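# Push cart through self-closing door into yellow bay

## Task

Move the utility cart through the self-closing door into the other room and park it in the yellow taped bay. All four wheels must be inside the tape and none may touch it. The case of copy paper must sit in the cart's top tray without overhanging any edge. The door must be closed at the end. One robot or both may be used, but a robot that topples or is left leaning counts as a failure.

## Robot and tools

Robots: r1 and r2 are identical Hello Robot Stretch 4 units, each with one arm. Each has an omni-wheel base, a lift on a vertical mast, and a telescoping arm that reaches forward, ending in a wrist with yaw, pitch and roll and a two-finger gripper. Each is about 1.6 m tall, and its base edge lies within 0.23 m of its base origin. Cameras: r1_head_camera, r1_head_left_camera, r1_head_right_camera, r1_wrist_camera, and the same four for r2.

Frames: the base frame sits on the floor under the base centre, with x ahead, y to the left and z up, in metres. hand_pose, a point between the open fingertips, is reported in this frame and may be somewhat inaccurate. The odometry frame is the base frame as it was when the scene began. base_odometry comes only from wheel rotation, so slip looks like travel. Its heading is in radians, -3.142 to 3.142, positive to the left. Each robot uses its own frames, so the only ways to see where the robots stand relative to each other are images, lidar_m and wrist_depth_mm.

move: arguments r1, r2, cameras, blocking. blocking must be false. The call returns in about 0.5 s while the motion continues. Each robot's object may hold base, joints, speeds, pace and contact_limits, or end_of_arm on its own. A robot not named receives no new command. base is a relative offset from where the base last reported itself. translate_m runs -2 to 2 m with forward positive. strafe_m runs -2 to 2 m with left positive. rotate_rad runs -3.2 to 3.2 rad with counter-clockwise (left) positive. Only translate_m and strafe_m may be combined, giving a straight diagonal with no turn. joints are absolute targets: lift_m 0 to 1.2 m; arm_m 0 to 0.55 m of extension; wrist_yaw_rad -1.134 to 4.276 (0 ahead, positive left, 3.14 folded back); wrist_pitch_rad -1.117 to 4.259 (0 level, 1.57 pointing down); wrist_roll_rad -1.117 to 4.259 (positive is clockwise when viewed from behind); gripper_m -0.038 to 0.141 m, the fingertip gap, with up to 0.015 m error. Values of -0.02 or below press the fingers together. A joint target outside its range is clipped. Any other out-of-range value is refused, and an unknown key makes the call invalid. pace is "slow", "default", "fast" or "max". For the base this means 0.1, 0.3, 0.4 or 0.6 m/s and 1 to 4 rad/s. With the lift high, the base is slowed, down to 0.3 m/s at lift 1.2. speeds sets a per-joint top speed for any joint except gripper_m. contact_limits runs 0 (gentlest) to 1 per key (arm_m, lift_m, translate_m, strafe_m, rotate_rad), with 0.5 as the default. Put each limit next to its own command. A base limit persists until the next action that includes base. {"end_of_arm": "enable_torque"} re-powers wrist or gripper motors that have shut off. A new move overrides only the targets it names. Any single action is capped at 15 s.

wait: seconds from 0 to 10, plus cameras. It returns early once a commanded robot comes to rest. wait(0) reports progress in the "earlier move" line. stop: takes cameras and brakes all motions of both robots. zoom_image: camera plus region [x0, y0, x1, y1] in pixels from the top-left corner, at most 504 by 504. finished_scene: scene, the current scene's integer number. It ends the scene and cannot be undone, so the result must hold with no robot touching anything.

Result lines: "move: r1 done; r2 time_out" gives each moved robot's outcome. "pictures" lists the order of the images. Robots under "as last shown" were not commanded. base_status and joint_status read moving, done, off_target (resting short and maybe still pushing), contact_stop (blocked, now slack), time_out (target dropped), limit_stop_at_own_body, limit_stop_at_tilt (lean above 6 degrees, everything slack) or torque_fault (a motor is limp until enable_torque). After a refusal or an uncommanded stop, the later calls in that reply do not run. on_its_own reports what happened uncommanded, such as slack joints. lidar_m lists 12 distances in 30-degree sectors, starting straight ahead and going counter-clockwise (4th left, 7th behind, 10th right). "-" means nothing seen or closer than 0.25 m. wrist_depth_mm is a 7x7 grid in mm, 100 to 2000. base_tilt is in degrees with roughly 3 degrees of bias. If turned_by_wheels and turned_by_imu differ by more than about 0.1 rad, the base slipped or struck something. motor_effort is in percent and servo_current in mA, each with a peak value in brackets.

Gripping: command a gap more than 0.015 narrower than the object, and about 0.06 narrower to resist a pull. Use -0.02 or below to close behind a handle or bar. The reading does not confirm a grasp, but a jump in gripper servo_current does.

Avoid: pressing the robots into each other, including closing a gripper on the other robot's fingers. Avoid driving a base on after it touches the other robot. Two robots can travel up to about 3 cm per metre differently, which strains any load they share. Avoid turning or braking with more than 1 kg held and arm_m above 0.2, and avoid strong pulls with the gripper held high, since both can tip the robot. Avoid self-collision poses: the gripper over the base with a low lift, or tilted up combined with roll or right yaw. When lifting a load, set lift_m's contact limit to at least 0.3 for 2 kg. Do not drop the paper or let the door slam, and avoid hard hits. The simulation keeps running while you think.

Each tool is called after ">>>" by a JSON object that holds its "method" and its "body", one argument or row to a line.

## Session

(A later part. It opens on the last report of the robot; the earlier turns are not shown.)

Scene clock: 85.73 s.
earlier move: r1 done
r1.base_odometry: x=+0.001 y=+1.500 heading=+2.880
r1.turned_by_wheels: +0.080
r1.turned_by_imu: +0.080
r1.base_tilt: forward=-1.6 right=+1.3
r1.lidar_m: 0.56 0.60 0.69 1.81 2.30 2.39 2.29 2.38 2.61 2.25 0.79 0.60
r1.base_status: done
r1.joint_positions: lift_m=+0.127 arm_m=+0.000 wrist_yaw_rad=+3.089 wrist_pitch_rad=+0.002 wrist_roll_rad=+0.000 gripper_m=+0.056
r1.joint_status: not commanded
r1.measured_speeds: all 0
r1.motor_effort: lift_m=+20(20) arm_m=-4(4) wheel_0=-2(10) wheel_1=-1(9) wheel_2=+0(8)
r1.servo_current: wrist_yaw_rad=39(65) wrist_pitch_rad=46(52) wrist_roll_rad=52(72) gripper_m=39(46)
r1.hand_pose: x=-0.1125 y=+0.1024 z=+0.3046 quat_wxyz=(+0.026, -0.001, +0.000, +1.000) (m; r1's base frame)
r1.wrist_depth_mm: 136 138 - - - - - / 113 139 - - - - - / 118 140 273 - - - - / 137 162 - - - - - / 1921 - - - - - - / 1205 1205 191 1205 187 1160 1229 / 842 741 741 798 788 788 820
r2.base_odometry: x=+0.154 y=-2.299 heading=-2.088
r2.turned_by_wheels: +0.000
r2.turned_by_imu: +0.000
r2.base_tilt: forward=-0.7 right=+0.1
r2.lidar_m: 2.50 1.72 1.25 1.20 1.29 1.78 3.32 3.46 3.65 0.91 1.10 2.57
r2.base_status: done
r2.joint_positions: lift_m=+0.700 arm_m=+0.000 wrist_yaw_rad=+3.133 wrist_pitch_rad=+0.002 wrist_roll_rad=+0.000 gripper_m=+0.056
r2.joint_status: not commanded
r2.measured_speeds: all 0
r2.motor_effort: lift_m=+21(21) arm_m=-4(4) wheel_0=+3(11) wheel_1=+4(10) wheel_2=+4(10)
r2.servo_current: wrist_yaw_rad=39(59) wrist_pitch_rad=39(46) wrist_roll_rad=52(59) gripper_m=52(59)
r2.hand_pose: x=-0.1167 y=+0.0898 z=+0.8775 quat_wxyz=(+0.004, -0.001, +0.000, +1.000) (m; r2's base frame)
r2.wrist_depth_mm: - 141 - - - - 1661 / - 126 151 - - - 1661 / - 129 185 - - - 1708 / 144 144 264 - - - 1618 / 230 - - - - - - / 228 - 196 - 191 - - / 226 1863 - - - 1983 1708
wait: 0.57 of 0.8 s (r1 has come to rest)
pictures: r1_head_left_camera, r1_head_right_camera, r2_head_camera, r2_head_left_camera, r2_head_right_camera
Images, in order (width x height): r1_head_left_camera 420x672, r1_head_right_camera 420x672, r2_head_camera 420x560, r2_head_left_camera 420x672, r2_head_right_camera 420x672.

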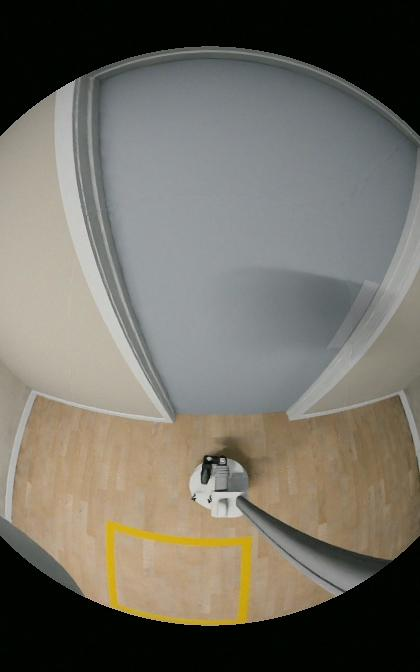

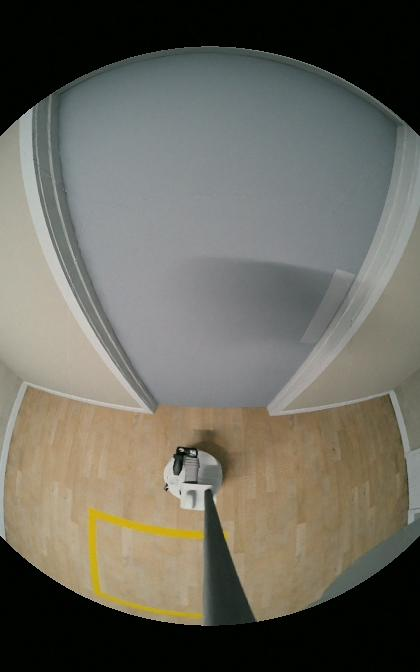

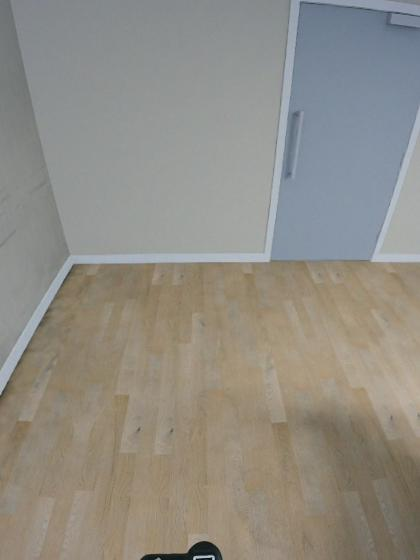

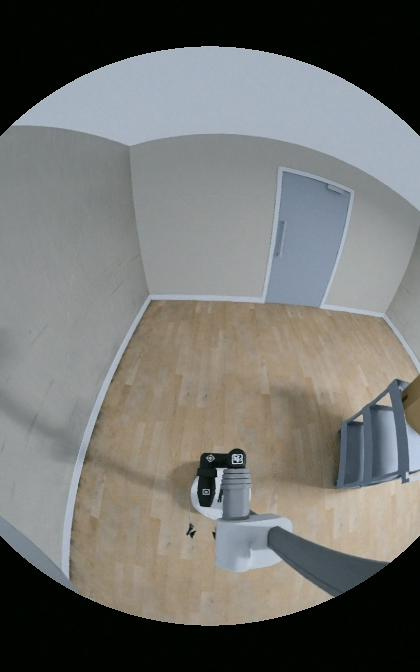

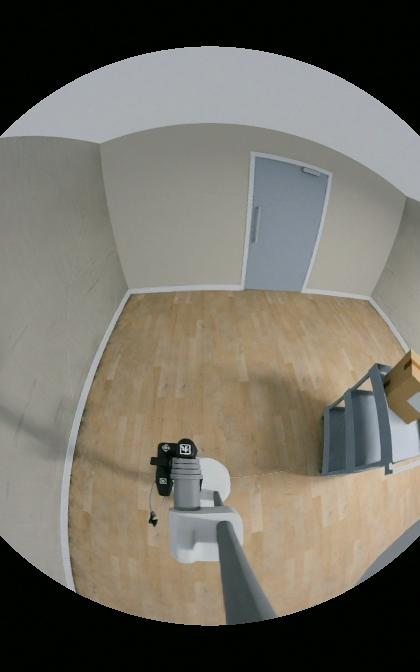

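>>> {"method": "move", "body": {
  "r2": {"base":{"translate_m":0.9,"strafe_m":-1.0},"joints":{"wrist_yaw_rad":-0.785,"lift_m":0.82,"gripper_m":0.1}},
  "r1": {"joints":{"wrist_yaw_rad":0.0,"lift_m":0.85}},
  "blocking": false,
  "cameras": []
}}

>>> {"method": "wait", "body": {
  "seconds": 8,
  "cameras": ["r2_head_camera","r2_wrist_camera","r2_head_right_camera"]
}}

>>> {"method": "wait", "body": {
  "seconds": 4,
  "cameras": ["r2_head_camera","r2_wrist_camera","r2_head_right_camera","r2_head_left_camera"]
}}

Scene clock: 113.00 s.
move: r1 moving; r2 moving
r1.base_odometry: x=+0.001 y=+1.500 heading=+2.880
r1.turned_by_wheels: +0.000
r1.turned_by_imu: +0.000
r1.base_tilt: forward=-1.6 right=+1.2
r1.lidar_m: 0.57 0.59 0.70 1.82 2.31 2.39 2.28 2.39 2.64 2.25 0.81 0.60
r1.base_status: not commanded
r1.joint_positions: lift_m=+0.164 arm_m=+0.000 wrist_yaw_rad=+2.503 wrist_pitch_rad=+0.002 wrist_roll_rad=+0.000 gripper_m=+0.056
r1.joint_status: lift_m moving; wrist_yaw_rad moving
r1.measured_speeds: translate_m=+0.000 strafe_m=+0.000 rotate_rad=+0.000 lift_m=+0.146 arm_m=+0.000 wrist_yaw_rad=-1.820 wrist_pitch_rad=+0.000 wrist_roll_rad=+0.000
r1.motor_effort: lift_m=+27(27) arm_m=-4(4) wheel_0=-2(2) wheel_1=-1(1) wheel_2=+0(0)
r1.servo_current: wrist_yaw_rad=91(117) wrist_pitch_rad=46(52) wrist_roll_rad=39(59) gripper_m=39(46)
r1.hand_pose: x=-0.0085 y=+0.2421 z=+0.3421 quat_wxyz=(+0.314, -0.001, +0.000, +0.949) (m; r1's base frame)
r1.wrist_depth_mm: - - - - - - - / - - - - - - - / - - - - - - - / - - - - - - - / - - - - - - 1756 / 1281 1281 193 1281 187 1281 1255 / 904 820 831 143 820 854 891
r2.base_odometry: x=+0.123 y=-2.306 heading=-2.089
r2.turned_by_wheels: -0.001
r2.turned_by_imu: +0.000
r2.base_tilt: forward=-0.6 right=+0.1
r2.lidar_m: 2.49 1.74 1.30 1.24 1.30 1.78 3.38 3.45 3.61 0.91 1.08 2.50
r2.base_status: translate_m moving; strafe_m moving
r2.joint_positions: lift_m=+0.738 arm_m=+0.000 wrist_yaw_rad=+2.570 wrist_pitch_rad=+0.002 wrist_roll_rad=+0.000 gripper_m=+0.075
r2.joint_status: lift_m moving; wrist_yaw_rad moving; gripper_m moving
r2.measured_speeds: translate_m=+0.082 strafe_m=-0.094 rotate_rad=+0.001 lift_m=+0.146 arm_m=+0.000 wrist_yaw_rad=-1.734 wrist_pitch_rad=+0.000 wrist_roll_rad=+0.000
r2.motor_effort: lift_m=+23(25) arm_m=-4(4) wheel_0=+11(13) wheel_1=-8(8) wheel_2=-11(11)
r2.servo_current: wrist_yaw_rad=72(156) wrist_pitch_rad=39(46) wrist_roll_rad=52(52) gripper_m=111(111)
r2.hand_pose: x=-0.0243 y=+0.2295 z=+0.9154 quat_wxyz=(+0.282, -0.001, +0.000, +0.959) (m; r2's base frame)
r2.wrist_depth_mm: - - - - 1756 - - / - - - - 1708 - - / - - - - 1756 - - / - - - - 1756 - - / - - - - - - - / - - 189 - 187 - - / - 1921 1983 - - - -
pictures: none
No camera images: "cameras" was empty.

Scene clock: 116.20 s.
earlier move: r1 done; r2 moving
r1.base_odometry: x=+0.001 y=+1.500 heading=+2.880
r1.turned_by_wheels: +0.000
r1.turned_by_imu: +0.000
r1.base_tilt: forward=-1.6 right=+1.3
r1.lidar_m: 0.56 0.60 0.68 1.77 2.28 2.42 2.27 2.36 2.61 2.22 0.78 0.60
r1.base_status: not commanded
r1.joint_positions: lift_m=+0.849 arm_m=+0.000 wrist_yaw_rad=+0.003 wrist_pitch_rad=+0.002 wrist_roll_rad=+0.000 gripper_m=+0.056
r1.joint_status: all done
r1.measured_speeds: all 0
r1.motor_effort: lift_m=+25(29) arm_m=-4(4) wheel_0=-2(3) wheel_1=-1(1) wheel_2=+0(0)
r1.servo_current: wrist_yaw_rad=52(117) wrist_pitch_rad=39(52) wrist_roll_rad=59(78) gripper_m=39(52)
r1.hand_pose: x=+0.4596 y=-0.0866 z=+1.0271 quat_wxyz=(+1.000, +0.000, +0.001, +0.001) (m; r1's base frame)
r1.wrist_depth_mm: 349 355 359 366 370 375 382 / 351 357 364 366 370 377 379 / 351 359 364 366 373 377 384 / 355 359 364 368 373 379 384 / 355 359 366 368 373 382 384 / 355 359 195 370 188 382 384 / 357 357 364 143 375 382 387
r2.base_odometry: x=-0.759 y=-2.499 heading=-2.088
r2.turned_by_wheels: +0.000
r2.turned_by_imu: +0.002
r2.base_tilt: forward=-0.7 right=+0.1
r2.lidar_m: 1.79 1.96 1.96 1.88 2.01 2.76 4.10 0.46 0.43 2.84 2.64 1.94
r2.base_status: translate_m moving; strafe_m moving
r2.joint_positions: lift_m=+0.820 arm_m=+0.000 wrist_yaw_rad=-0.782 wrist_pitch_rad=+0.002 wrist_roll_rad=+0.000 gripper_m=+0.100
r2.joint_status: all done
r2.measured_speeds: translate_m=+0.200 strafe_m=-0.222 rotate_rad=+0.001 lift_m=+0.000 arm_m=+0.000 wrist_yaw_rad=+0.000 wrist_pitch_rad=+0.000 wrist_roll_rad=+0.000
r2.motor_effort: lift_m=+21(25) arm_m=-4(4) wheel_0=+9(13) wheel_1=-6(9) wheel_2=-8(12)
r2.servo_current: wrist_yaw_rad=59(156) wrist_pitch_rad=33(46) wrist_roll_rad=59(59) gripper_m=52(111)
r2.hand_pose: x=+0.3139 y=-0.2653 z=+0.9975 quat_wxyz=(+0.925, +0.000, +0.001, -0.381) (m; r2's base frame)
r2.wrist_depth_mm: - - - - - - - / - - - - - - - / - - - - - - - / - - - - - - - / - - - - - - - / - - 190 - 195 - - / - - - - - - -
wait: 3.20 of 8 s (r1 has come to rest)
pictures: r2_head_camera, r2_head_right_camera, r2_wrist_camera
Images, in order (width x height): r2_head_camera 420x560, r2_head_right_camera 420x672, r2_wrist_camera 616x392.

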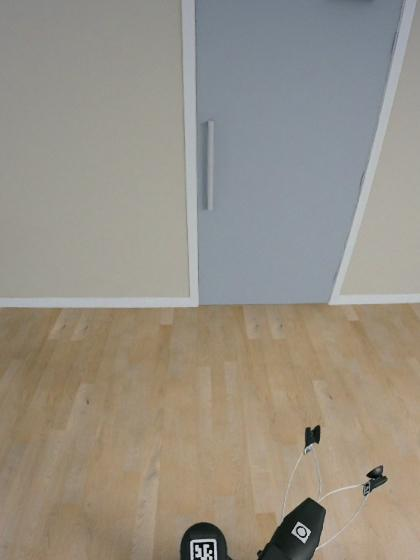

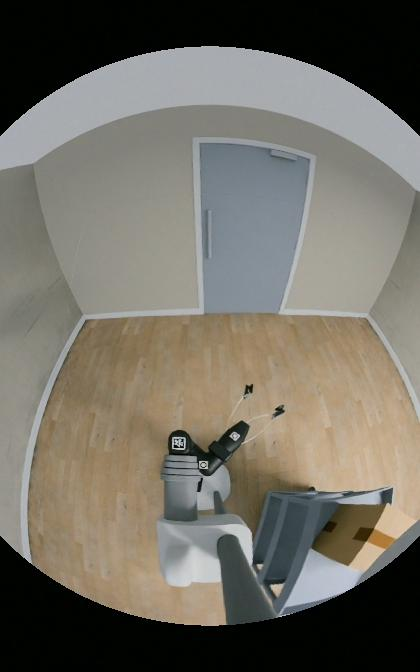

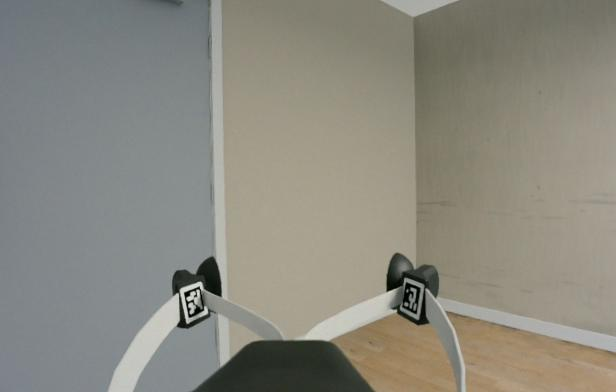

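Scene clock: 118.47 s.
earlier move: r2 done
r1.base_odometry: x=+0.001 y=+1.500 heading=+2.880
r1.turned_by_wheels: +0.000
r1.turned_by_imu: +0.000
r1.base_tilt: forward=-1.6 right=+1.3
r1.lidar_m: 0.56 0.56 0.71 1.83 2.31 2.40 2.28 2.38 2.58 2.26 0.78 0.61
r1.base_status: not commanded
r1.joint_positions: lift_m=+0.849 arm_m=+0.000 wrist_yaw_rad=+0.003 wrist_pitch_rad=+0.002 wrist_roll_rad=+0.000 gripper_m=+0.056
r1.joint_status: all done
r1.measured_speeds: all 0
r1.motor_effort: lift_m=+25(29) arm_m=-4(4) wheel_0=-2(3) wheel_1=-1(1) wheel_2=+0(0)
r1.servo_current: wrist_yaw_rad=46(117) wrist_pitch_rad=39(52) wrist_roll_rad=65(78) gripper_m=46(52)
r1.hand_pose: x=+0.4596 y=-0.0866 z=+1.0271 quat_wxyz=(+1.000, +0.000, +0.001, +0.001) (m; r1's base frame)
r1.wrist_depth_mm: 353 355 362 366 370 377 379 / 353 355 364 368 373 377 382 / 355 357 366 366 373 377 379 / 355 359 366 366 375 379 382 / 353 359 366 368 375 377 384 / 355 362 195 373 187 382 387 / 357 359 366 143 375 382 387
r2.base_odometry: x=-1.160 y=-2.587 heading=-2.088
r2.turned_by_wheels: +0.000
r2.turned_by_imu: +0.001
r2.base_tilt: forward=-0.7 right=+0.0
r2.lidar_m: 1.52 1.65 2.26 2.19 2.30 3.21 0.45 0.46 2.64 2.54 2.20 1.67
r2.base_status: done
r2.joint_positions: lift_m=+0.820 arm_m=+0.000 wrist_yaw_rad=-0.782 wrist_pitch_rad=+0.002 wrist_roll_rad=+0.000 gripper_m=+0.100
r2.joint_status: all done
r2.measured_speeds: all 0
r2.motor_effort: lift_m=+21(25) arm_m=-4(4) wheel_0=+3(13) wheel_1=-3(9) wheel_2=-4(12)
r2.servo_current: wrist_yaw_rad=52(156) wrist_pitch_rad=39(52) wrist_roll_rad=39(65) gripper_m=46(111)
r2.hand_pose: x=+0.3139 y=-0.2653 z=+0.9975 quat_wxyz=(+0.925, +0.000, +0.001, -0.381) (m; r2's base frame)
r2.wrist_depth_mm: - - - - - - - / - - - - - - - / - - - - - - - / - - - - - - - / - - - - - - - / - - 188 - 195 - - / - - - - - - -
wait: 2.27 of 4 s (r2 has come to rest)
pictures: r2_head_camera, r2_head_left_camera, r2_head_right_camera, r2_wrist_camera
Images, in order (width x height): r2_head_camera 420x560, r2_head_left_camera 420x672, r2_head_right_camera 420x672, r2_wrist_camera 616x392.

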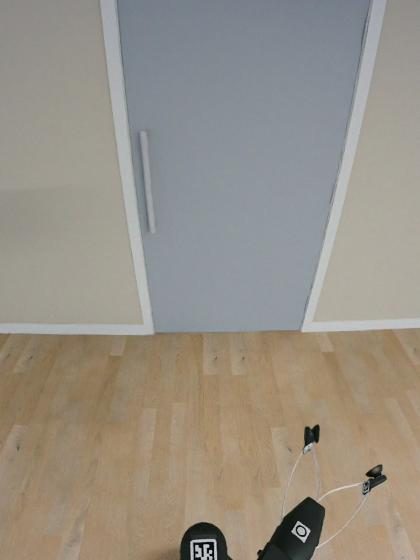

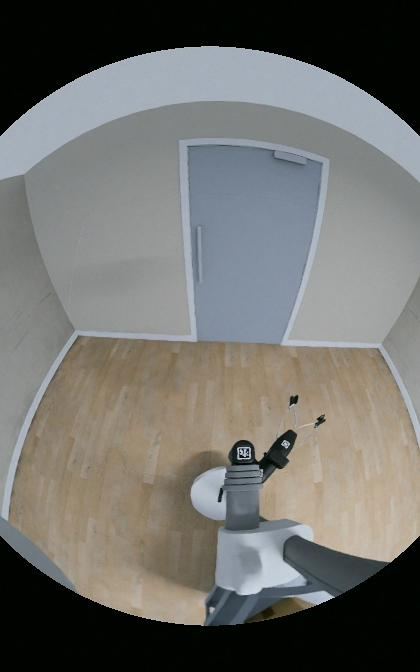

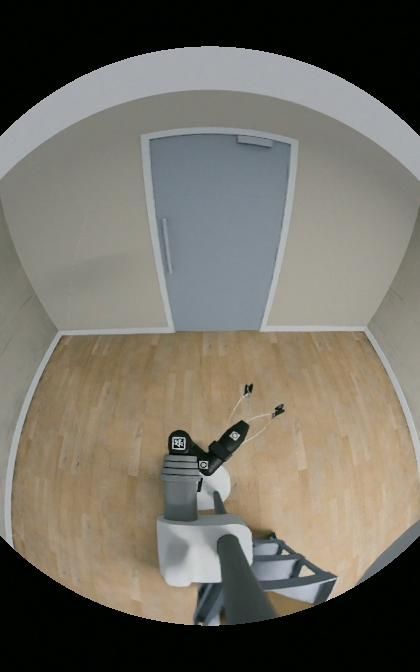

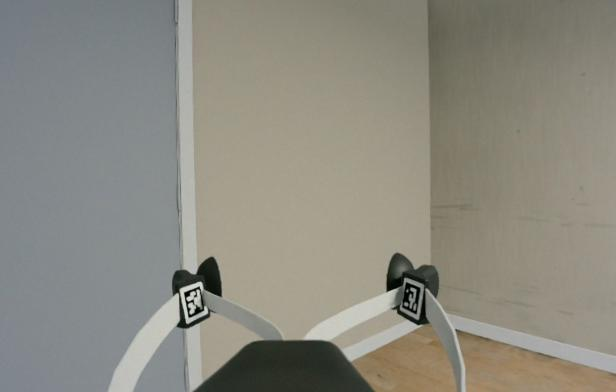

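>>> {"method": "move", "body": {
  "r2": {"base":{"translate_m":0.6,"strafe_m":0.1},"joints":{"arm_m":0.15,"gripper_m":0.1}},
  "blocking": false,
  "cameras": []
}}

>>> {"method": "wait", "body": {
  "seconds": 5,
  "cameras": []
}}

>>> {"method": "move", "body": {
  "r2": {"base":{"rotate_rad":0.785}},
  "blocking": false,
  "cameras": []
}}

>>> {"method": "wait", "body": {
  "seconds": 3,
  "cameras": ["r2_head_camera","r2_wrist_camera","r2_head_right_camera"]
}}

Scene clock: 140.60 s.
move: r2 moving
r1: as last shown
r1.lidar_m: 0.56 0.58 0.69 1.83 2.29 2.39 2.27 2.39 2.62 2.26 0.80 0.60
r1.motor_effort: lift_m=+25(25) arm_m=-4(4) wheel_0=-2(2) wheel_1=-1(1) wheel_2=+0(0)
r1.servo_current: wrist_yaw_rad=46(65) wrist_pitch_rad=39(46) wrist_roll_rad=46(65) gripper_m=46(46)
r1.wrist_depth_mm: 353 357 364 364 370 373 379 / 351 355 364 368 373 379 384 / 353 362 364 368 373 377 379 / 353 357 364 366 375 375 384 / 355 359 366 368 375 382 384 / 355 362 196 373 188 379 387 / 357 359 366 143 377 384 387
r2.base_odometry: x=-1.171 y=-2.616 heading=-2.088
r2.turned_by_wheels: +0.000
r2.turned_by_imu: +0.001
r2.base_tilt: forward=-0.7 right=+0.1
r2.lidar_m: 1.52 1.65 2.25 2.17 2.30 3.19 0.49 0.49 2.64 2.56 2.15 1.62
r2.base_status: translate_m moving; strafe_m moving
r2.joint_positions: lift_m=+0.820 arm_m=+0.051 wrist_yaw_rad=-0.782 wrist_pitch_rad=+0.002 wrist_roll_rad=+0.000 gripper_m=+0.100
r2.joint_status: arm_m moving; the others done
r2.measured_speeds: translate_m=+0.121 strafe_m=+0.020 rotate_rad=+0.003 lift_m=+0.000 arm_m=+0.195 wrist_yaw_rad=+0.000 wrist_pitch_rad=+0.000 wrist_roll_rad=+0.000
r2.motor_effort: lift_m=+21(21) arm_m=+7(10) wheel_0=+4(10) wheel_1=+8(9) wheel_2=-11(12)
r2.servo_current: wrist_yaw_rad=33(52) wrist_pitch_rad=46(46) wrist_roll_rad=52(59) gripper_m=46(52)
r2.hand_pose: x=+0.3643 y=-0.2653 z=+0.9975 quat_wxyz=(+0.924, +0.000, +0.001, -0.381) (m; r2's base frame)
r2.wrist_depth_mm: - - - - - - - / - - - - - - - / - - - - - - - / - - - - - - - / - - - - - - - / - - 188 162 195 - - / - - - - - - -
pictures: none
No camera images: "cameras" was empty.

Scene clock: 143.60 s.
earlier move: r2 done
r1.base_odometry: x=+0.001 y=+1.500 heading=+2.880
r1.turned_by_wheels: +0.000
r1.turned_by_imu: +0.000
r1.base_tilt: forward=-1.6 right=+1.3
r1.lidar_m: 0.56 0.59 0.68 1.84 2.28 2.39 2.28 2.37 2.62 2.23 0.81 0.60
r1.base_status: not commanded
r1.joint_positions: lift_m=+0.849 arm_m=+0.000 wrist_yaw_rad=+0.003 wrist_pitch_rad=+0.002 wrist_roll_rad=+0.000 gripper_m=+0.056
r1.joint_status: not commanded
r1.measured_speeds: all 0
r1.motor_effort: lift_m=+25(25) arm_m=-4(4) wheel_0=-2(3) wheel_1=-1(1) wheel_2=+0(0)
r1.servo_current: wrist_yaw_rad=33(65) wrist_pitch_rad=46(52) wrist_roll_rad=33(72) gripper_m=46(52)
r1.hand_pose: x=+0.4596 y=-0.0866 z=+1.0271 quat_wxyz=(+1.000, +0.000, +0.001, +0.001) (m; r1's base frame)
r1.wrist_depth_mm: 353 357 364 366 368 375 377 / 351 357 362 366 373 377 382 / 353 357 366 370 370 379 382 / 355 359 364 370 373 379 384 / 353 359 364 368 373 377 382 / 359 359 195 373 188 382 387 / 355 359 366 143 375 382 384
r2.base_odometry: x=-1.370 y=-3.158 heading=-2.088
r2.turned_by_wheels: +0.000
r2.turned_by_imu: +0.001
r2.base_tilt: forward=-0.7 right=+0.1
r2.lidar_m: 0.94 1.04 1.45 2.07 2.18 3.06 1.04 1.08 2.73 2.65 1.42 1.02
r2.base_status: done
r2.joint_positions: lift_m=+0.820 arm_m=+0.150 wrist_yaw_rad=-0.782 wrist_pitch_rad=+0.002 wrist_roll_rad=+0.000 gripper_m=+0.100
r2.joint_status: all done
r2.measured_speeds: all 0
r2.motor_effort: lift_m=+21(21) arm_m=+7(11) wheel_0=+3(12) wheel_1=+3(11) wheel_2=-2(14)
r2.servo_current: wrist_yaw_rad=52(59) wrist_pitch_rad=39(46) wrist_roll_rad=39(59) gripper_m=52(59)
r2.hand_pose: x=+0.4636 y=-0.2653 z=+0.9975 quat_wxyz=(+0.924, +0.000, +0.001, -0.381) (m; r2's base frame)
r2.wrist_depth_mm: - - - - - - - / - - - - - - - / - - - - - - - / - - - - - - - / - - - - - - - / - - 189 - 185 - - / - - - - - - -
wait: 3.00 of 5 s (r2 has come to rest)
pictures: none
No camera images: "cameras" was empty.

Scene clock: 144.10 s.
move: r2 moving
r1: as last shown
r1.lidar_m: 0.55 0.57 0.69 1.78 2.30 2.39 2.27 2.37 2.61 2.25 0.81 0.60
r1.motor_effort: lift_m=+25(25) arm_m=-4(4) wheel_0=-1(2) wheel_1=-1(1) wheel_2=+0(0)
r1.servo_current: wrist_yaw_rad=59(72) wrist_pitch_rad=39(46) wrist_roll_rad=59(72) gripper_m=39(46)
r1.wrist_depth_mm: 349 357 359 364 370 377 379 / 353 355 362 366 373 375 382 / 355 357 364 366 370 377 382 / 355 359 364 370 375 377 382 / 355 359 366 370 375 379 382 / 355 359 195 370 188 382 384 / 357 359 366 143 375 384 384
r2.base_odometry: x=-1.370 y=-3.157 heading=-1.837
r2.turned_by_wheels: +0.251
r2.turned_by_imu: +0.244
r2.base_tilt: forward=-0.7 right=+0.1
r2.lidar_m: 0.92 1.16 2.05 2.09 2.44 4.28 1.04 3.06 2.66 1.98 1.15 0.99
r2.base_status: rotate_rad moving
r2.joint_positions: lift_m=+0.820 arm_m=+0.150 wrist_yaw_rad=-0.782 wrist_pitch_rad=+0.002 wrist_roll_rad=+0.000 gripper_m=+0.100
r2.joint_status: not commanded
r2.measured_speeds: translate_m=+0.001 strafe_m=+0.002 rotate_rad=+0.978 lift_m=+0.000 arm_m=+0.000 wrist_yaw_rad=+0.000 wrist_pitch_rad=+0.000 wrist_roll_rad=+0.000
r2.motor_effort: lift_m=+21(21) arm_m=+7(7) wheel_0=-1(7) wheel_1=-9(10) wheel_2=-11(11)
r2.servo_current: wrist_yaw_rad=65(65) wrist_pitch_rad=39(52) wrist_roll_rad=52(59) gripper_m=52(52)
r2.hand_pose: x=+0.4636 y=-0.2653 z=+0.9975 quat_wxyz=(+0.924, +0.000, +0.001, -0.381) (m; r2's base frame)
r2.wrist_depth_mm: - - - - - - - / - - - - - - - / - - - - - - - / - - - - - - - / - - - - - - - / - - 189 - 185 - - / - - - - - - -
pictures: none
No camera images: "cameras" was empty.

Scene clock: 145.17 s.
earlier move: r2 done
r1.base_odometry: x=+0.001 y=+1.500 heading=+2.880
r1.turned_by_wheels: +0.000
r1.turned_by_imu: +0.000
r1.base_tilt: forward=-1.6 right=+1.3
r1.lidar_m: 0.56 0.60 0.70 1.79 2.28 2.36 2.28 2.36 2.61 2.26 0.80 0.58
r1.base_status: not commanded
r1.joint_positions: lift_m=+0.849 arm_m=+0.000 wrist_yaw_rad=+0.003 wrist_pitch_rad=+0.002 wrist_roll_rad=+0.000 gripper_m=+0.056
r1.joint_status: not commanded
r1.measured_speeds: all 0
r1.motor_effort: lift_m=+25(25) arm_m=-4(4) wheel_0=-2(3) wheel_1=-1(1) wheel_2=+0(0)
r1.servo_current: wrist_yaw_rad=52(72) wrist_pitch_rad=39(46) wrist_roll_rad=39(72) gripper_m=46(52)
r1.hand_pose: x=+0.4596 y=-0.0866 z=+1.0271 quat_wxyz=(+1.000, +0.000, +0.001, +0.001) (m; r1's base frame)
r1.wrist_depth_mm: 351 357 359 366 370 377 379 / 353 355 362 368 373 377 379 / 353 357 364 368 373 377 382 / 353 359 368 370 373 379 384 / 355 362 366 368 375 377 382 / 357 359 195 368 187 382 382 / 359 362 364 143 375 384 387
r2.base_odometry: x=-1.370 y=-3.157 heading=-1.304
r2.turned_by_wheels: +0.533
r2.turned_by_imu: +0.519
r2.base_tilt: forward=-0.7 right=+0.1
r2.lidar_m: 1.18 2.07 2.09 2.46 4.34 1.02 3.07 2.68 1.94 1.13 0.97 0.91
r2.base_status: done
r2.joint_positions: lift_m=+0.820 arm_m=+0.150 wrist_yaw_rad=-0.782 wrist_pitch_rad=+0.002 wrist_roll_rad=+0.000 gripper_m=+0.100
r2.joint_status: not commanded
r2.measured_speeds: all 0
r2.motor_effort: lift_m=+21(21) arm_m=+7(7) wheel_0=-2(9) wheel_1=-4(10) wheel_2=-4(12)
r2.servo_current: wrist_yaw_rad=46(65) wrist_pitch_rad=39(52) wrist_roll_rad=59(59) gripper_m=52(52)
r2.hand_pose: x=+0.4636 y=-0.2653 z=+0.9975 quat_wxyz=(+0.924, +0.000, +0.001, -0.381) (m; r2's base frame)
r2.wrist_depth_mm: - - - 691 - - - / - - - 627 - - - / - - - 634 - - - / - - - 640 - - - / - - - 647 - - - / - - 188 634 185 - - / - - - - - - -
wait: 1.07 of 3 s (r2 has come to rest)
pictures: r2_head_camera, r2_head_right_camera, r2_wrist_camera
Images, in order (width x height): r2_head_camera 420x560, r2_head_right_camera 420x672, r2_wrist_camera 616x392.

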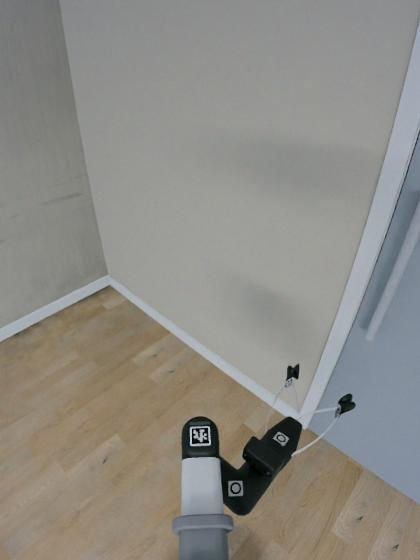

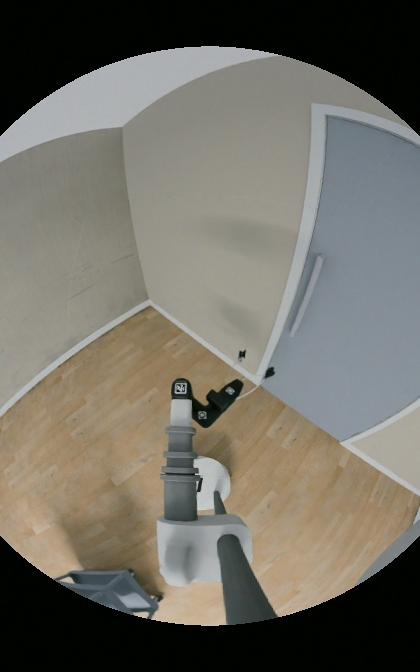

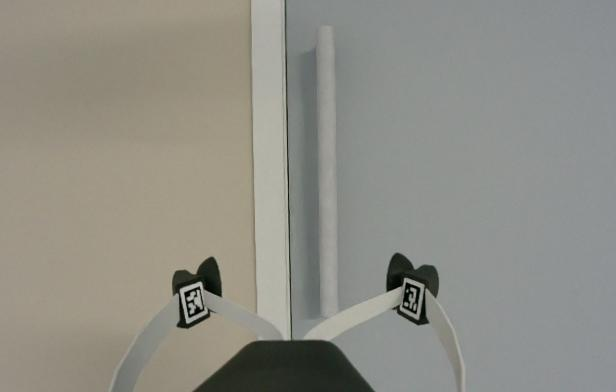

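>>> {"method": "move", "body": {
  "r2": {"base":{"translate_m":0.156,"strafe_m":-0.198},"joints":{"lift_m":0.86},"pace":"slow"},
  "blocking": false,
  "cameras": []
}}

>>> {"method": "wait", "body": {
  "seconds": 6,
  "cameras": ["r2_head_camera","r2_wrist_camera"]
}}

Scene clock: 167.33 s.
move: r2 moving
r1: as last shown
r1.lidar_m: 0.55 0.59 0.70 1.83 2.31 2.42 2.28 2.38 2.61 2.26 0.79 0.60
r1.servo_current: wrist_yaw_rad=52(52) wrist_pitch_rad=39(52) wrist_roll_rad=46(59) gripper_m=39(46)
r1.wrist_depth_mm: 353 357 362 366 368 375 377 / 351 357 362 364 373 375 382 / 353 357 362 366 370 379 382 / 355 357 364 368 375 379 384 / 355 359 366 370 375 379 384 / 355 364 196 373 188 382 384 / 355 357 366 143 377 379 387
r2.base_odometry: x=-1.377 y=-3.167 heading=-1.304
r2.turned_by_wheels: -0.001
r2.turned_by_imu: +0.000
r2.base_tilt: forward=-0.7 right=+0.1
r2.lidar_m: 1.16 2.03 2.09 2.45 4.33 1.08 3.11 2.66 1.93 1.13 0.95 0.93
r2.base_status: translate_m moving; strafe_m moving
r2.joint_positions: lift_m=+0.844 arm_m=+0.150 wrist_yaw_rad=-0.782 wrist_pitch_rad=+0.002 wrist_roll_rad=+0.000 gripper_m=+0.100
r2.joint_status: lift_m moving
r2.measured_speeds: translate_m=+0.030 strafe_m=-0.038 rotate_rad=+0.003 lift_m=+0.083 arm_m=+0.000 wrist_yaw_rad=+0.000 wrist_pitch_rad=+0.000 wrist_roll_rad=+0.000
r2.motor_effort: lift_m=+20(24) arm_m=+7(7) wheel_0=+8(8) wheel_1=-6(8) wheel_2=-8(11)
r2.servo_current: wrist_yaw_rad=33(52) wrist_pitch_rad=39(46) wrist_roll_rad=46(52) gripper_m=52(52)
r2.hand_pose: x=+0.4636 y=-0.2653 z=+1.0221 quat_wxyz=(+0.924, +0.000, +0.001, -0.381) (m; r2's base frame)
r2.wrist_depth_mm: - - - 683 - - - / - - - 683 - - - / - - - 691 - - - / - - - 621 - - - / - - - 627 - - - / - - 189 627 185 - - / - - - - - - -
pictures: none
No camera images: "cameras" was empty.

Scene clock: 170.63 s.
earlier move: r2 done
r1.base_odometry: x=+0.001 y=+1.500 heading=+2.880
r1.turned_by_wheels: +0.000
r1.turned_by_imu: +0.000
r1.base_tilt: forward=-1.6 right=+1.3
r1.lidar_m: 0.56 0.59 0.69 1.80 2.31 2.41 2.28 2.37 2.60 2.24 0.80 0.62
r1.base_status: not commanded
r1.joint_positions: lift_m=+0.849 arm_m=+0.000 wrist_yaw_rad=+0.003 wrist_pitch_rad=+0.002 wrist_roll_rad=+0.000 gripper_m=+0.056
r1.joint_status: not commanded
r1.measured_speeds: all 0
r1.motor_effort: lift_m=+25(25) arm_m=-4(4) wheel_0=-2(3) wheel_1=-1(1) wheel_2=+0(0)
r1.servo_current: wrist_yaw_rad=46(72) wrist_pitch_rad=33(52) wrist_roll_rad=59(72) gripper_m=46(46)
r1.hand_pose: x=+0.4596 y=-0.0866 z=+1.0271 quat_wxyz=(+1.000, +0.000, +0.001, +0.001) (m; r1's base frame)
r1.wrist_depth_mm: 351 355 362 366 370 375 382 / 351 355 359 368 370 375 379 / 353 359 362 366 370 377 384 / 351 359 366 368 373 379 384 / 355 357 362 368 377 379 384 / 357 359 195 375 187 382 384 / 357 359 366 143 375 382 384
r2.base_odometry: x=-1.519 y=-3.360 heading=-1.304
r2.turned_by_wheels: +0.000
r2.turned_by_imu: +0.001
r2.base_tilt: forward=-0.7 right=+0.1
r2.lidar_m: 0.88 1.56 2.10 2.49 4.39 1.30 3.06 2.63 1.47 0.84 0.75 0.69
r2.base_status: done
r2.joint_positions: lift_m=+0.860 arm_m=+0.150 wrist_yaw_rad=-0.782 wrist_pitch_rad=+0.002 wrist_roll_rad=+0.000 gripper_m=+0.100
r2.joint_status: all done
r2.measured_speeds: all 0
r2.motor_effort: lift_m=+21(25) arm_m=+7(7) wheel_0=+6(10) wheel_1=-4(8) wheel_2=-6(11)
r2.servo_current: wrist_yaw_rad=46(65) wrist_pitch_rad=39(46) wrist_roll_rad=52(65) gripper_m=52(59)
r2.hand_pose: x=+0.4636 y=-0.2653 z=+1.0375 quat_wxyz=(+0.924, +0.000, +0.001, -0.381) (m; r2's base frame)
r2.wrist_depth_mm: 480 469 452 379 - - - / 477 473 455 382 - - - / 480 477 455 384 - - - / - 477 459 387 - - - / - 480 473 389 - - - / - 477 197 387 185 - - / - - 473 - - - -
wait: 3.30 of 6 s (r2 has come to rest)
pictures: r2_head_camera, r2_wrist_camera
Images, in order (width x height): r2_head_camera 420x560, r2_wrist_camera 616x392.

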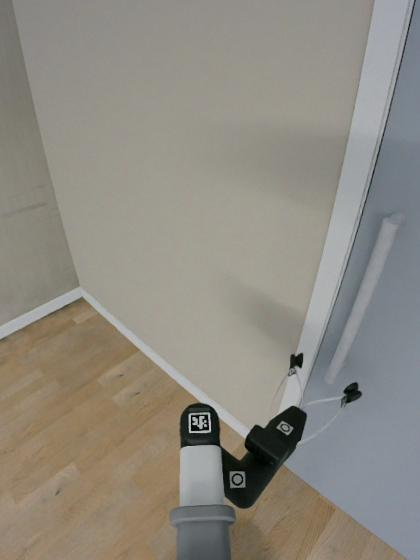

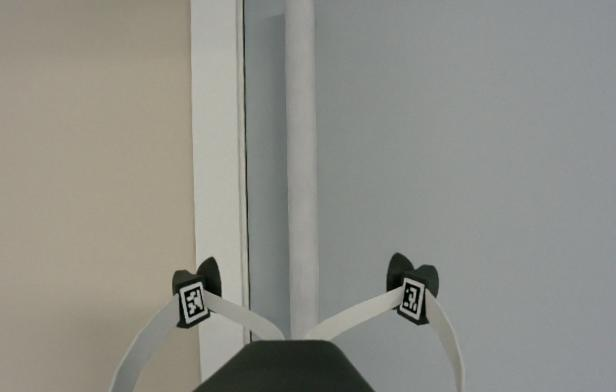

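>>> {"method": "move", "body": {
  "r2": {"base":{"translate_m":0.117,"strafe_m":-0.117},"pace":"slow"},
  "blocking": false,
  "cameras": []
}}

>>> {"method": "wait", "body": {
  "seconds": 5,
  "cameras": ["r2_wrist_camera"]
}}

>>> {"method": "move", "body": {
  "r2": {"joints":{"gripper_m":-0.02}},
  "blocking": false,
  "cameras": []
}}

>>> {"method": "wait", "body": {
  "seconds": 2,
  "cameras": ["r2_head_camera","r2_wrist_camera"]
}}

Scene clock: 178.37 s.
move: r2 moving
r1: as last shown
r1.base_tilt: forward=-1.6 right=+1.2
r1.lidar_m: 0.57 0.61 0.72 1.86 2.27 2.41 2.27 2.38 2.63 2.22 0.80 0.59
r1.servo_current: wrist_yaw_rad=33(65) wrist_pitch_rad=46(52) wrist_roll_rad=39(65) gripper_m=46(46)
r1.wrist_depth_mm: 349 359 362 368 373 375 382 / 353 359 364 368 370 375 382 / 353 359 362 368 375 375 384 / 355 359 364 368 370 382 384 / 355 362 366 368 375 379 382 / 355 359 196 368 188 379 384 / 355 359 366 143 377 379 389
r2.base_odometry: x=-1.526 y=-3.371 heading=-1.304
r2.turned_by_wheels: +0.000
r2.turned_by_imu: +0.000
r2.base_tilt: forward=-0.7 right=+0.0
r2.lidar_m: 0.86 1.52 2.10 2.49 4.38 1.31 3.04 2.63 1.47 0.84 0.72 0.67
r2.base_status: translate_m moving; strafe_m moving
r2.joint_positions: lift_m=+0.860 arm_m=+0.150 wrist_yaw_rad=-0.782 wrist_pitch_rad=+0.002 wrist_roll_rad=+0.000 gripper_m=+0.100
r2.joint_status: not commanded
r2.measured_speeds: translate_m=+0.035 strafe_m=-0.035 rotate_rad=+0.003 lift_m=+0.000 arm_m=+0.000 wrist_yaw_rad=+0.000 wrist_pitch_rad=+0.000 wrist_roll_rad=+0.000
r2.motor_effort: lift_m=+21(21) arm_m=+7(7) wheel_0=+7(12) wheel_1=-5(6) wheel_2=-10(10)
r2.servo_current: wrist_yaw_rad=52(59) wrist_pitch_rad=39(46) wrist_roll_rad=52(59) gripper_m=52(52)
r2.hand_pose: x=+0.4636 y=-0.2653 z=+1.0375 quat_wxyz=(+0.924, +0.000, +0.001, -0.381) (m; r2's base frame)
r2.wrist_depth_mm: 466 459 439 370 - - - / 469 459 439 368 - - - / 469 466 445 373 - - - / 477 466 449 377 - - - / 473 469 452 377 - - - / 480 473 196 379 185 - - / 484 473 455 - - - -
pictures: none
No camera images: "cameras" was empty.

Scene clock: 180.77 s.
earlier move: r2 done
r1.base_odometry: x=+0.001 y=+1.500 heading=+2.880
r1.turned_by_wheels: +0.000
r1.turned_by_imu: +0.000
r1.base_tilt: forward=-1.6 right=+1.3
r1.lidar_m: 0.57 0.59 0.70 1.80 2.30 2.37 2.28 2.36 2.60 2.24 0.81 0.61
r1.base_status: not commanded
r1.joint_positions: lift_m=+0.849 arm_m=+0.000 wrist_yaw_rad=+0.003 wrist_pitch_rad=+0.002 wrist_roll_rad=+0.000 gripper_m=+0.056
r1.joint_status: not commanded
r1.measured_speeds: all 0
r1.motor_effort: lift_m=+25(25) arm_m=-4(4) wheel_0=-2(3) wheel_1=-1(1) wheel_2=+0(0)
r1.servo_current: wrist_yaw_rad=65(65) wrist_pitch_rad=39(52) wrist_roll_rad=33(72) gripper_m=39(46)
r1.hand_pose: x=+0.4596 y=-0.0866 z=+1.0271 quat_wxyz=(+1.000, +0.000, +0.001, +0.001) (m; r1's base frame)
r1.wrist_depth_mm: 351 357 362 368 373 379 379 / 353 359 364 368 370 377 379 / 353 357 362 368 373 377 382 / 355 359 366 364 373 377 384 / 353 362 364 370 375 382 384 / 355 359 195 373 187 384 387 / 357 359 366 143 375 382 384
r2.base_odometry: x=-1.601 y=-3.503 heading=-1.304
r2.turned_by_wheels: +0.000
r2.turned_by_imu: +0.000
r2.base_tilt: forward=-0.7 right=+0.1
r2.lidar_m: 0.65 1.24 2.10 2.50 4.37 1.46 3.07 2.65 1.18 0.69 0.56 0.51
r2.base_status: done
r2.joint_positions: lift_m=+0.860 arm_m=+0.150 wrist_yaw_rad=-0.782 wrist_pitch_rad=+0.002 wrist_roll_rad=+0.000 gripper_m=+0.100
r2.joint_status: not commanded
r2.measured_speeds: all 0
r2.motor_effort: lift_m=+21(21) arm_m=+7(7) wheel_0=+4(12) wheel_1=-4(6) wheel_2=-6(10)
r2.servo_current: wrist_yaw_rad=59(59) wrist_pitch_rad=39(46) wrist_roll_rad=46(65) gripper_m=46(59)
r2.hand_pose: x=+0.4636 y=-0.2653 z=+1.0375 quat_wxyz=(+0.924, +0.000, +0.001, -0.381) (m; r2's base frame)
r2.wrist_depth_mm: 307 290 298 228 291 289 285 / 310 293 301 227 293 290 287 / 312 297 303 297 296 290 290 / 315 310 304 228 297 293 289 / 315 297 306 229 298 294 293 / 317 300 200 224 195 296 294 / 319 301 300 - 301 300 294
wait: 2.40 of 5 s (r2 has come to rest)
pictures: r2_wrist_camera
Images, in order (width x height): r2_wrist_camera 616x392.

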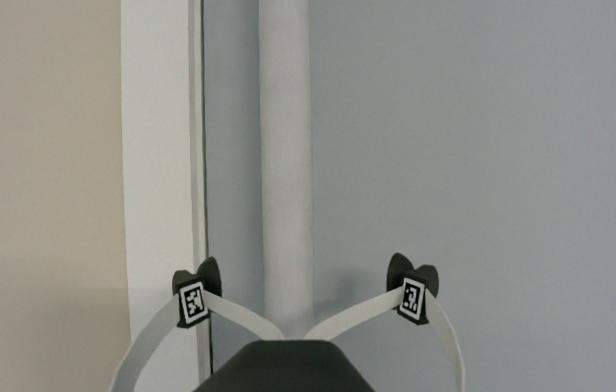

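Scene clock: 181.27 s.
move: r2 moving
r1: as last shown
r1.base_tilt: forward=-1.6 right=+1.2
r1.lidar_m: 0.56 0.59 0.67 1.80 2.30 2.37 2.27 2.37 2.62 2.27 0.80 0.59
r1.motor_effort: lift_m=+25(25) arm_m=-4(4) wheel_0=-2(2) wheel_1=-1(1) wheel_2=+0(0)
r1.servo_current: wrist_yaw_rad=39(59) wrist_pitch_rad=46(52) wrist_roll_rad=59(59) gripper_m=39(46)
r1.wrist_depth_mm: 355 355 362 366 368 373 382 / 351 357 364 366 370 377 382 / 353 359 362 366 373 377 382 / 353 357 366 368 375 377 384 / 355 359 366 368 375 382 384 / 353 362 196 368 188 379 384 / 355 359 366 143 375 382 384
r2.base_odometry: x=-1.601 y=-3.503 heading=-1.304
r2.turned_by_wheels: +0.000
r2.turned_by_imu: +0.000
r2.base_tilt: forward=-0.7 right=+0.0
r2.lidar_m: 0.67 1.24 2.12 2.46 4.37 1.46 3.07 2.65 1.13 0.67 0.57 0.52
r2.base_status: not commanded
r2.joint_positions: lift_m=+0.860 arm_m=+0.150 wrist_yaw_rad=-0.782 wrist_pitch_rad=+0.002 wrist_roll_rad=+0.000 gripper_m=+0.083
r2.joint_status: gripper_m moving
r2.measured_speeds: all 0
r2.motor_effort: lift_m=+21(21) arm_m=+7(7) wheel_0=+4(5) wheel_1=-4(4) wheel_2=-6(6)
r2.servo_current: wrist_yaw_rad=39(52) wrist_pitch_rad=33(46) wrist_roll_rad=59(59) gripper_m=91(91)
r2.hand_pose: x=+0.4636 y=-0.2653 z=+1.0375 quat_wxyz=(+0.924, +0.000, +0.001, -0.381) (m; r2's base frame)
r2.wrist_depth_mm: 307 293 301 227 291 287 286 / 310 293 303 227 293 290 287 / 314 294 304 297 297 290 289 / 314 309 304 227 297 293 290 / 317 297 306 229 298 296 290 / 319 298 198 228 193 297 293 / 322 315 309 - 301 298 294
pictures: none
No camera images: "cameras" was empty.

Scene clock: 182.70 s.
earlier move: r2 done
r1.base_odometry: x=+0.001 y=+1.500 heading=+2.880
r1.turned_by_wheels: +0.000
r1.turned_by_imu: +0.000
r1.base_tilt: forward=-1.6 right=+1.3
r1.lidar_m: 0.56 0.59 0.69 1.80 2.30 2.40 2.27 2.39 2.61 2.24 0.80 0.60
r1.base_status: not commanded
r1.joint_positions: lift_m=+0.849 arm_m=+0.000 wrist_yaw_rad=+0.003 wrist_pitch_rad=+0.002 wrist_roll_rad=+0.000 gripper_m=+0.056
r1.joint_status: not commanded
r1.measured_speeds: all 0
r1.motor_effort: lift_m=+25(25) arm_m=-4(4) wheel_0=-2(3) wheel_1=-1(1) wheel_2=+0(0)
r1.servo_current: wrist_yaw_rad=46(65) wrist_pitch_rad=39(52) wrist_roll_rad=46(65) gripper_m=46(46)
r1.hand_pose: x=+0.4596 y=-0.0866 z=+1.0271 quat_wxyz=(+1.000, +0.000, +0.001, +0.001) (m; r1's base frame)
r1.wrist_depth_mm: 351 355 362 366 373 377 379 / 351 355 362 366 370 373 382 / 357 359 364 366 373 377 384 / 355 359 364 370 373 379 382 / 355 362 366 370 375 379 387 / 355 362 195 370 188 382 384 / 357 359 364 143 377 382 384
r2.base_odometry: x=-1.601 y=-3.503 heading=-1.304
r2.turned_by_wheels: +0.000
r2.turned_by_imu: +0.001
r2.base_tilt: forward=-0.7 right=+0.1
r2.lidar_m: 0.67 1.24 2.09 2.47 4.38 1.43 3.05 2.65 1.11 0.67 0.57 0.52
r2.base_status: not commanded
r2.joint_positions: lift_m=+0.860 arm_m=+0.150 wrist_yaw_rad=-0.780 wrist_pitch_rad=+0.002 wrist_roll_rad=+0.000 gripper_m=-0.018
r2.joint_status: all done
r2.measured_speeds: all 0
r2.motor_effort: lift_m=+21(21) arm_m=+5(7) wheel_0=+5(5) wheel_1=-3(4) wheel_2=-1(6)
r2.servo_current: wrist_yaw_rad=46(59) wrist_pitch_rad=39(46) wrist_roll_rad=52(59) gripper_m=143(273)
r2.hand_pose: x=+0.4644 y=-0.2649 z=+1.0375 quat_wxyz=(+0.925, +0.000, +0.001, -0.380) (m; r2's base frame)
r2.wrist_depth_mm: 310 294 300 222 291 287 282 / 314 294 301 220 291 286 282 / 315 296 303 228 293 290 285 / 319 310 304 230 296 290 286 / 320 312 307 224 298 293 289 / 322 315 183 222 180 294 291 / 324 301 301 - 298 293 291
wait: 1.43 of 2 s (r2 has come to rest)
pictures: r2_head_camera, r2_wrist_camera
Images, in order (width x height): r2_head_camera 420x560, r2_wrist_camera 616x392.

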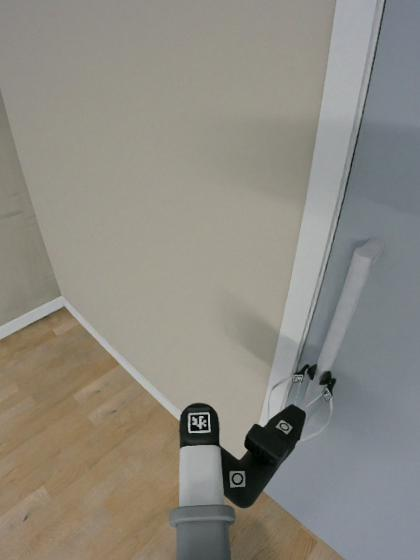

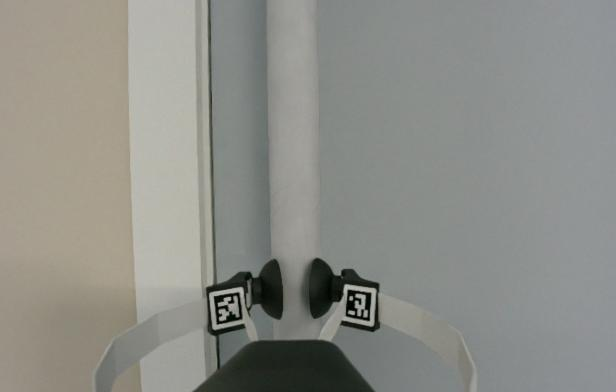

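>>> {"method": "move", "body": {
  "r2": {"base":{"translate_m":-0.249,"strafe_m":0.069},"joints":{"wrist_yaw_rad":-0.52},"pace":"slow","speeds":{"wrist_yaw_rad":0.09}},
  "blocking": false,
  "cameras": []
}}

>>> {"method": "wait", "body": {
  "seconds": 5,
  "cameras": ["r2_head_camera","r2_wrist_camera"]
}}

Scene clock: 201.33 s.
move: r2 moving
r1: as last shown
r1.base_tilt: forward=-1.6 right=+1.2
r1.lidar_m: 0.56 0.60 0.71 1.82 2.30 2.38 2.28 2.37 2.64 2.25 0.81 0.61
r1.motor_effort: lift_m=+25(25) arm_m=-4(4) wheel_0=-2(2) wheel_1=-1(1) wheel_2=+0(0)
r1.servo_current: wrist_yaw_rad=46(65) wrist_pitch_rad=39(46) wrist_roll_rad=65(65) gripper_m=39(46)
r1.wrist_depth_mm: 353 357 359 364 370 377 382 / 351 357 364 366 370 377 384 / 353 357 362 368 375 379 382 / 353 357 364 368 370 377 382 / 353 359 362 370 373 382 382 / 355 362 196 370 188 379 384 / 357 357 366 143 377 379 384
r2.base_odometry: x=-1.601 y=-3.491 heading=-1.304
r2.turned_by_wheels: +0.001
r2.turned_by_imu: +0.001
r2.base_tilt: forward=-0.7 right=+0.0
r2.lidar_m: 0.70 1.27 2.12 2.47 4.40 1.46 3.06 2.62 1.19 0.67 0.58 0.54
r2.base_status: translate_m moving; strafe_m moving
r2.joint_positions: lift_m=+0.860 arm_m=+0.150 wrist_yaw_rad=-0.749 wrist_pitch_rad=+0.002 wrist_roll_rad=+0.000 gripper_m=-0.019
r2.joint_status: wrist_yaw_rad moving
r2.measured_speeds: translate_m=-0.049 strafe_m=+0.015 rotate_rad=+0.009 lift_m=+0.000 arm_m=+0.000 wrist_yaw_rad=+0.038 wrist_pitch_rad=+0.000 wrist_roll_rad=+0.000
r2.motor_effort: lift_m=+21(21) arm_m=+5(5) wheel_0=-4(6) wheel_1=-4(5) wheel_2=+11(12)
r2.servo_current: wrist_yaw_rad=65(85) wrist_pitch_rad=33(46) wrist_roll_rad=59(59) gripper_m=111(150)
r2.hand_pose: x=+0.4724 y=-0.2604 z=+1.0375 quat_wxyz=(+0.931, +0.000, +0.001, -0.366) (m; r2's base frame)
r2.wrist_depth_mm: 324 317 307 238 297 291 286 / 325 320 309 236 300 293 287 / 329 324 312 236 301 293 289 / 332 324 317 236 303 296 290 / 332 327 314 234 304 298 293 / 334 329 186 211 179 298 293 / 338 332 312 - 306 297 297
pictures: none
No camera images: "cameras" was empty.

Scene clock: 204.67 s.
earlier move: r2 done
r1.base_odometry: x=+0.001 y=+1.500 heading=+2.880
r1.turned_by_wheels: +0.000
r1.turned_by_imu: +0.000
r1.base_tilt: forward=-1.6 right=+1.3
r1.lidar_m: 0.55 0.59 0.70 1.80 2.27 2.40 2.27 2.36 2.61 2.27 0.81 0.60
r1.base_status: not commanded
r1.joint_positions: lift_m=+0.849 arm_m=+0.000 wrist_yaw_rad=+0.003 wrist_pitch_rad=+0.002 wrist_roll_rad=+0.000 gripper_m=+0.056
r1.joint_status: not commanded
r1.measured_speeds: all 0
r1.motor_effort: lift_m=+25(25) arm_m=-4(4) wheel_0=-2(3) wheel_1=-1(1) wheel_2=+0(0)
r1.servo_current: wrist_yaw_rad=52(65) wrist_pitch_rad=39(52) wrist_roll_rad=52(65) gripper_m=39(52)
r1.hand_pose: x=+0.4596 y=-0.0866 z=+1.0271 quat_wxyz=(+1.000, +0.000, +0.001, +0.001) (m; r1's base frame)
r1.wrist_depth_mm: 351 357 362 368 370 377 379 / 353 357 362 370 370 375 379 / 353 357 366 368 373 379 384 / 355 355 364 370 373 379 384 / 357 359 364 368 373 379 384 / 357 362 195 366 187 379 384 / 355 359 366 142 375 382 387
r2.base_odometry: x=-1.600 y=-3.245 heading=-1.304
r2.turned_by_wheels: -0.001
r2.turned_by_imu: -0.001
r2.base_tilt: forward=-0.7 right=+0.0
r2.lidar_m: 0.95 1.68 2.21 2.61 1.40 1.22 2.92 2.50 1.60 0.92 0.80 0.78
r2.base_status: done
r2.joint_positions: lift_m=+0.860 arm_m=+0.150 wrist_yaw_rad=-0.523 wrist_pitch_rad=+0.002 wrist_roll_rad=+0.000 gripper_m=-0.019
r2.joint_status: all done
r2.measured_speeds: all 0
r2.motor_effort: lift_m=+21(21) arm_m=+5(5) wheel_0=-3(10) wheel_1=-3(8) wheel_2=+6(12)
r2.servo_current: wrist_yaw_rad=52(117) wrist_pitch_rad=39(46) wrist_roll_rad=52(65) gripper_m=85(150)
r2.hand_pose: x=+0.5270 y=-0.2198 z=+1.0375 quat_wxyz=(+0.966, +0.000, +0.001, -0.259) (m; r2's base frame)
r2.wrist_depth_mm: - - 525 469 - - - / - - 535 445 - - - / - - 544 449 - - - / - - 535 539 - - - / - - 544 445 - - - / - - 182 191 169 - - / - - - - - - -
wait: 3.33 of 5 s (r2 has come to rest)
pictures: r2_head_camera, r2_wrist_camera
Images, in order (width x height): r2_head_camera 420x560, r2_wrist_camera 616x392.

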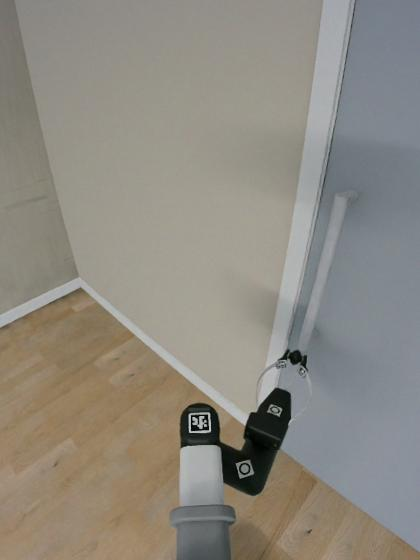

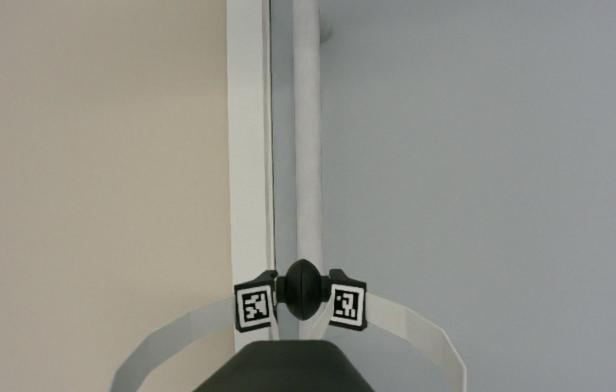

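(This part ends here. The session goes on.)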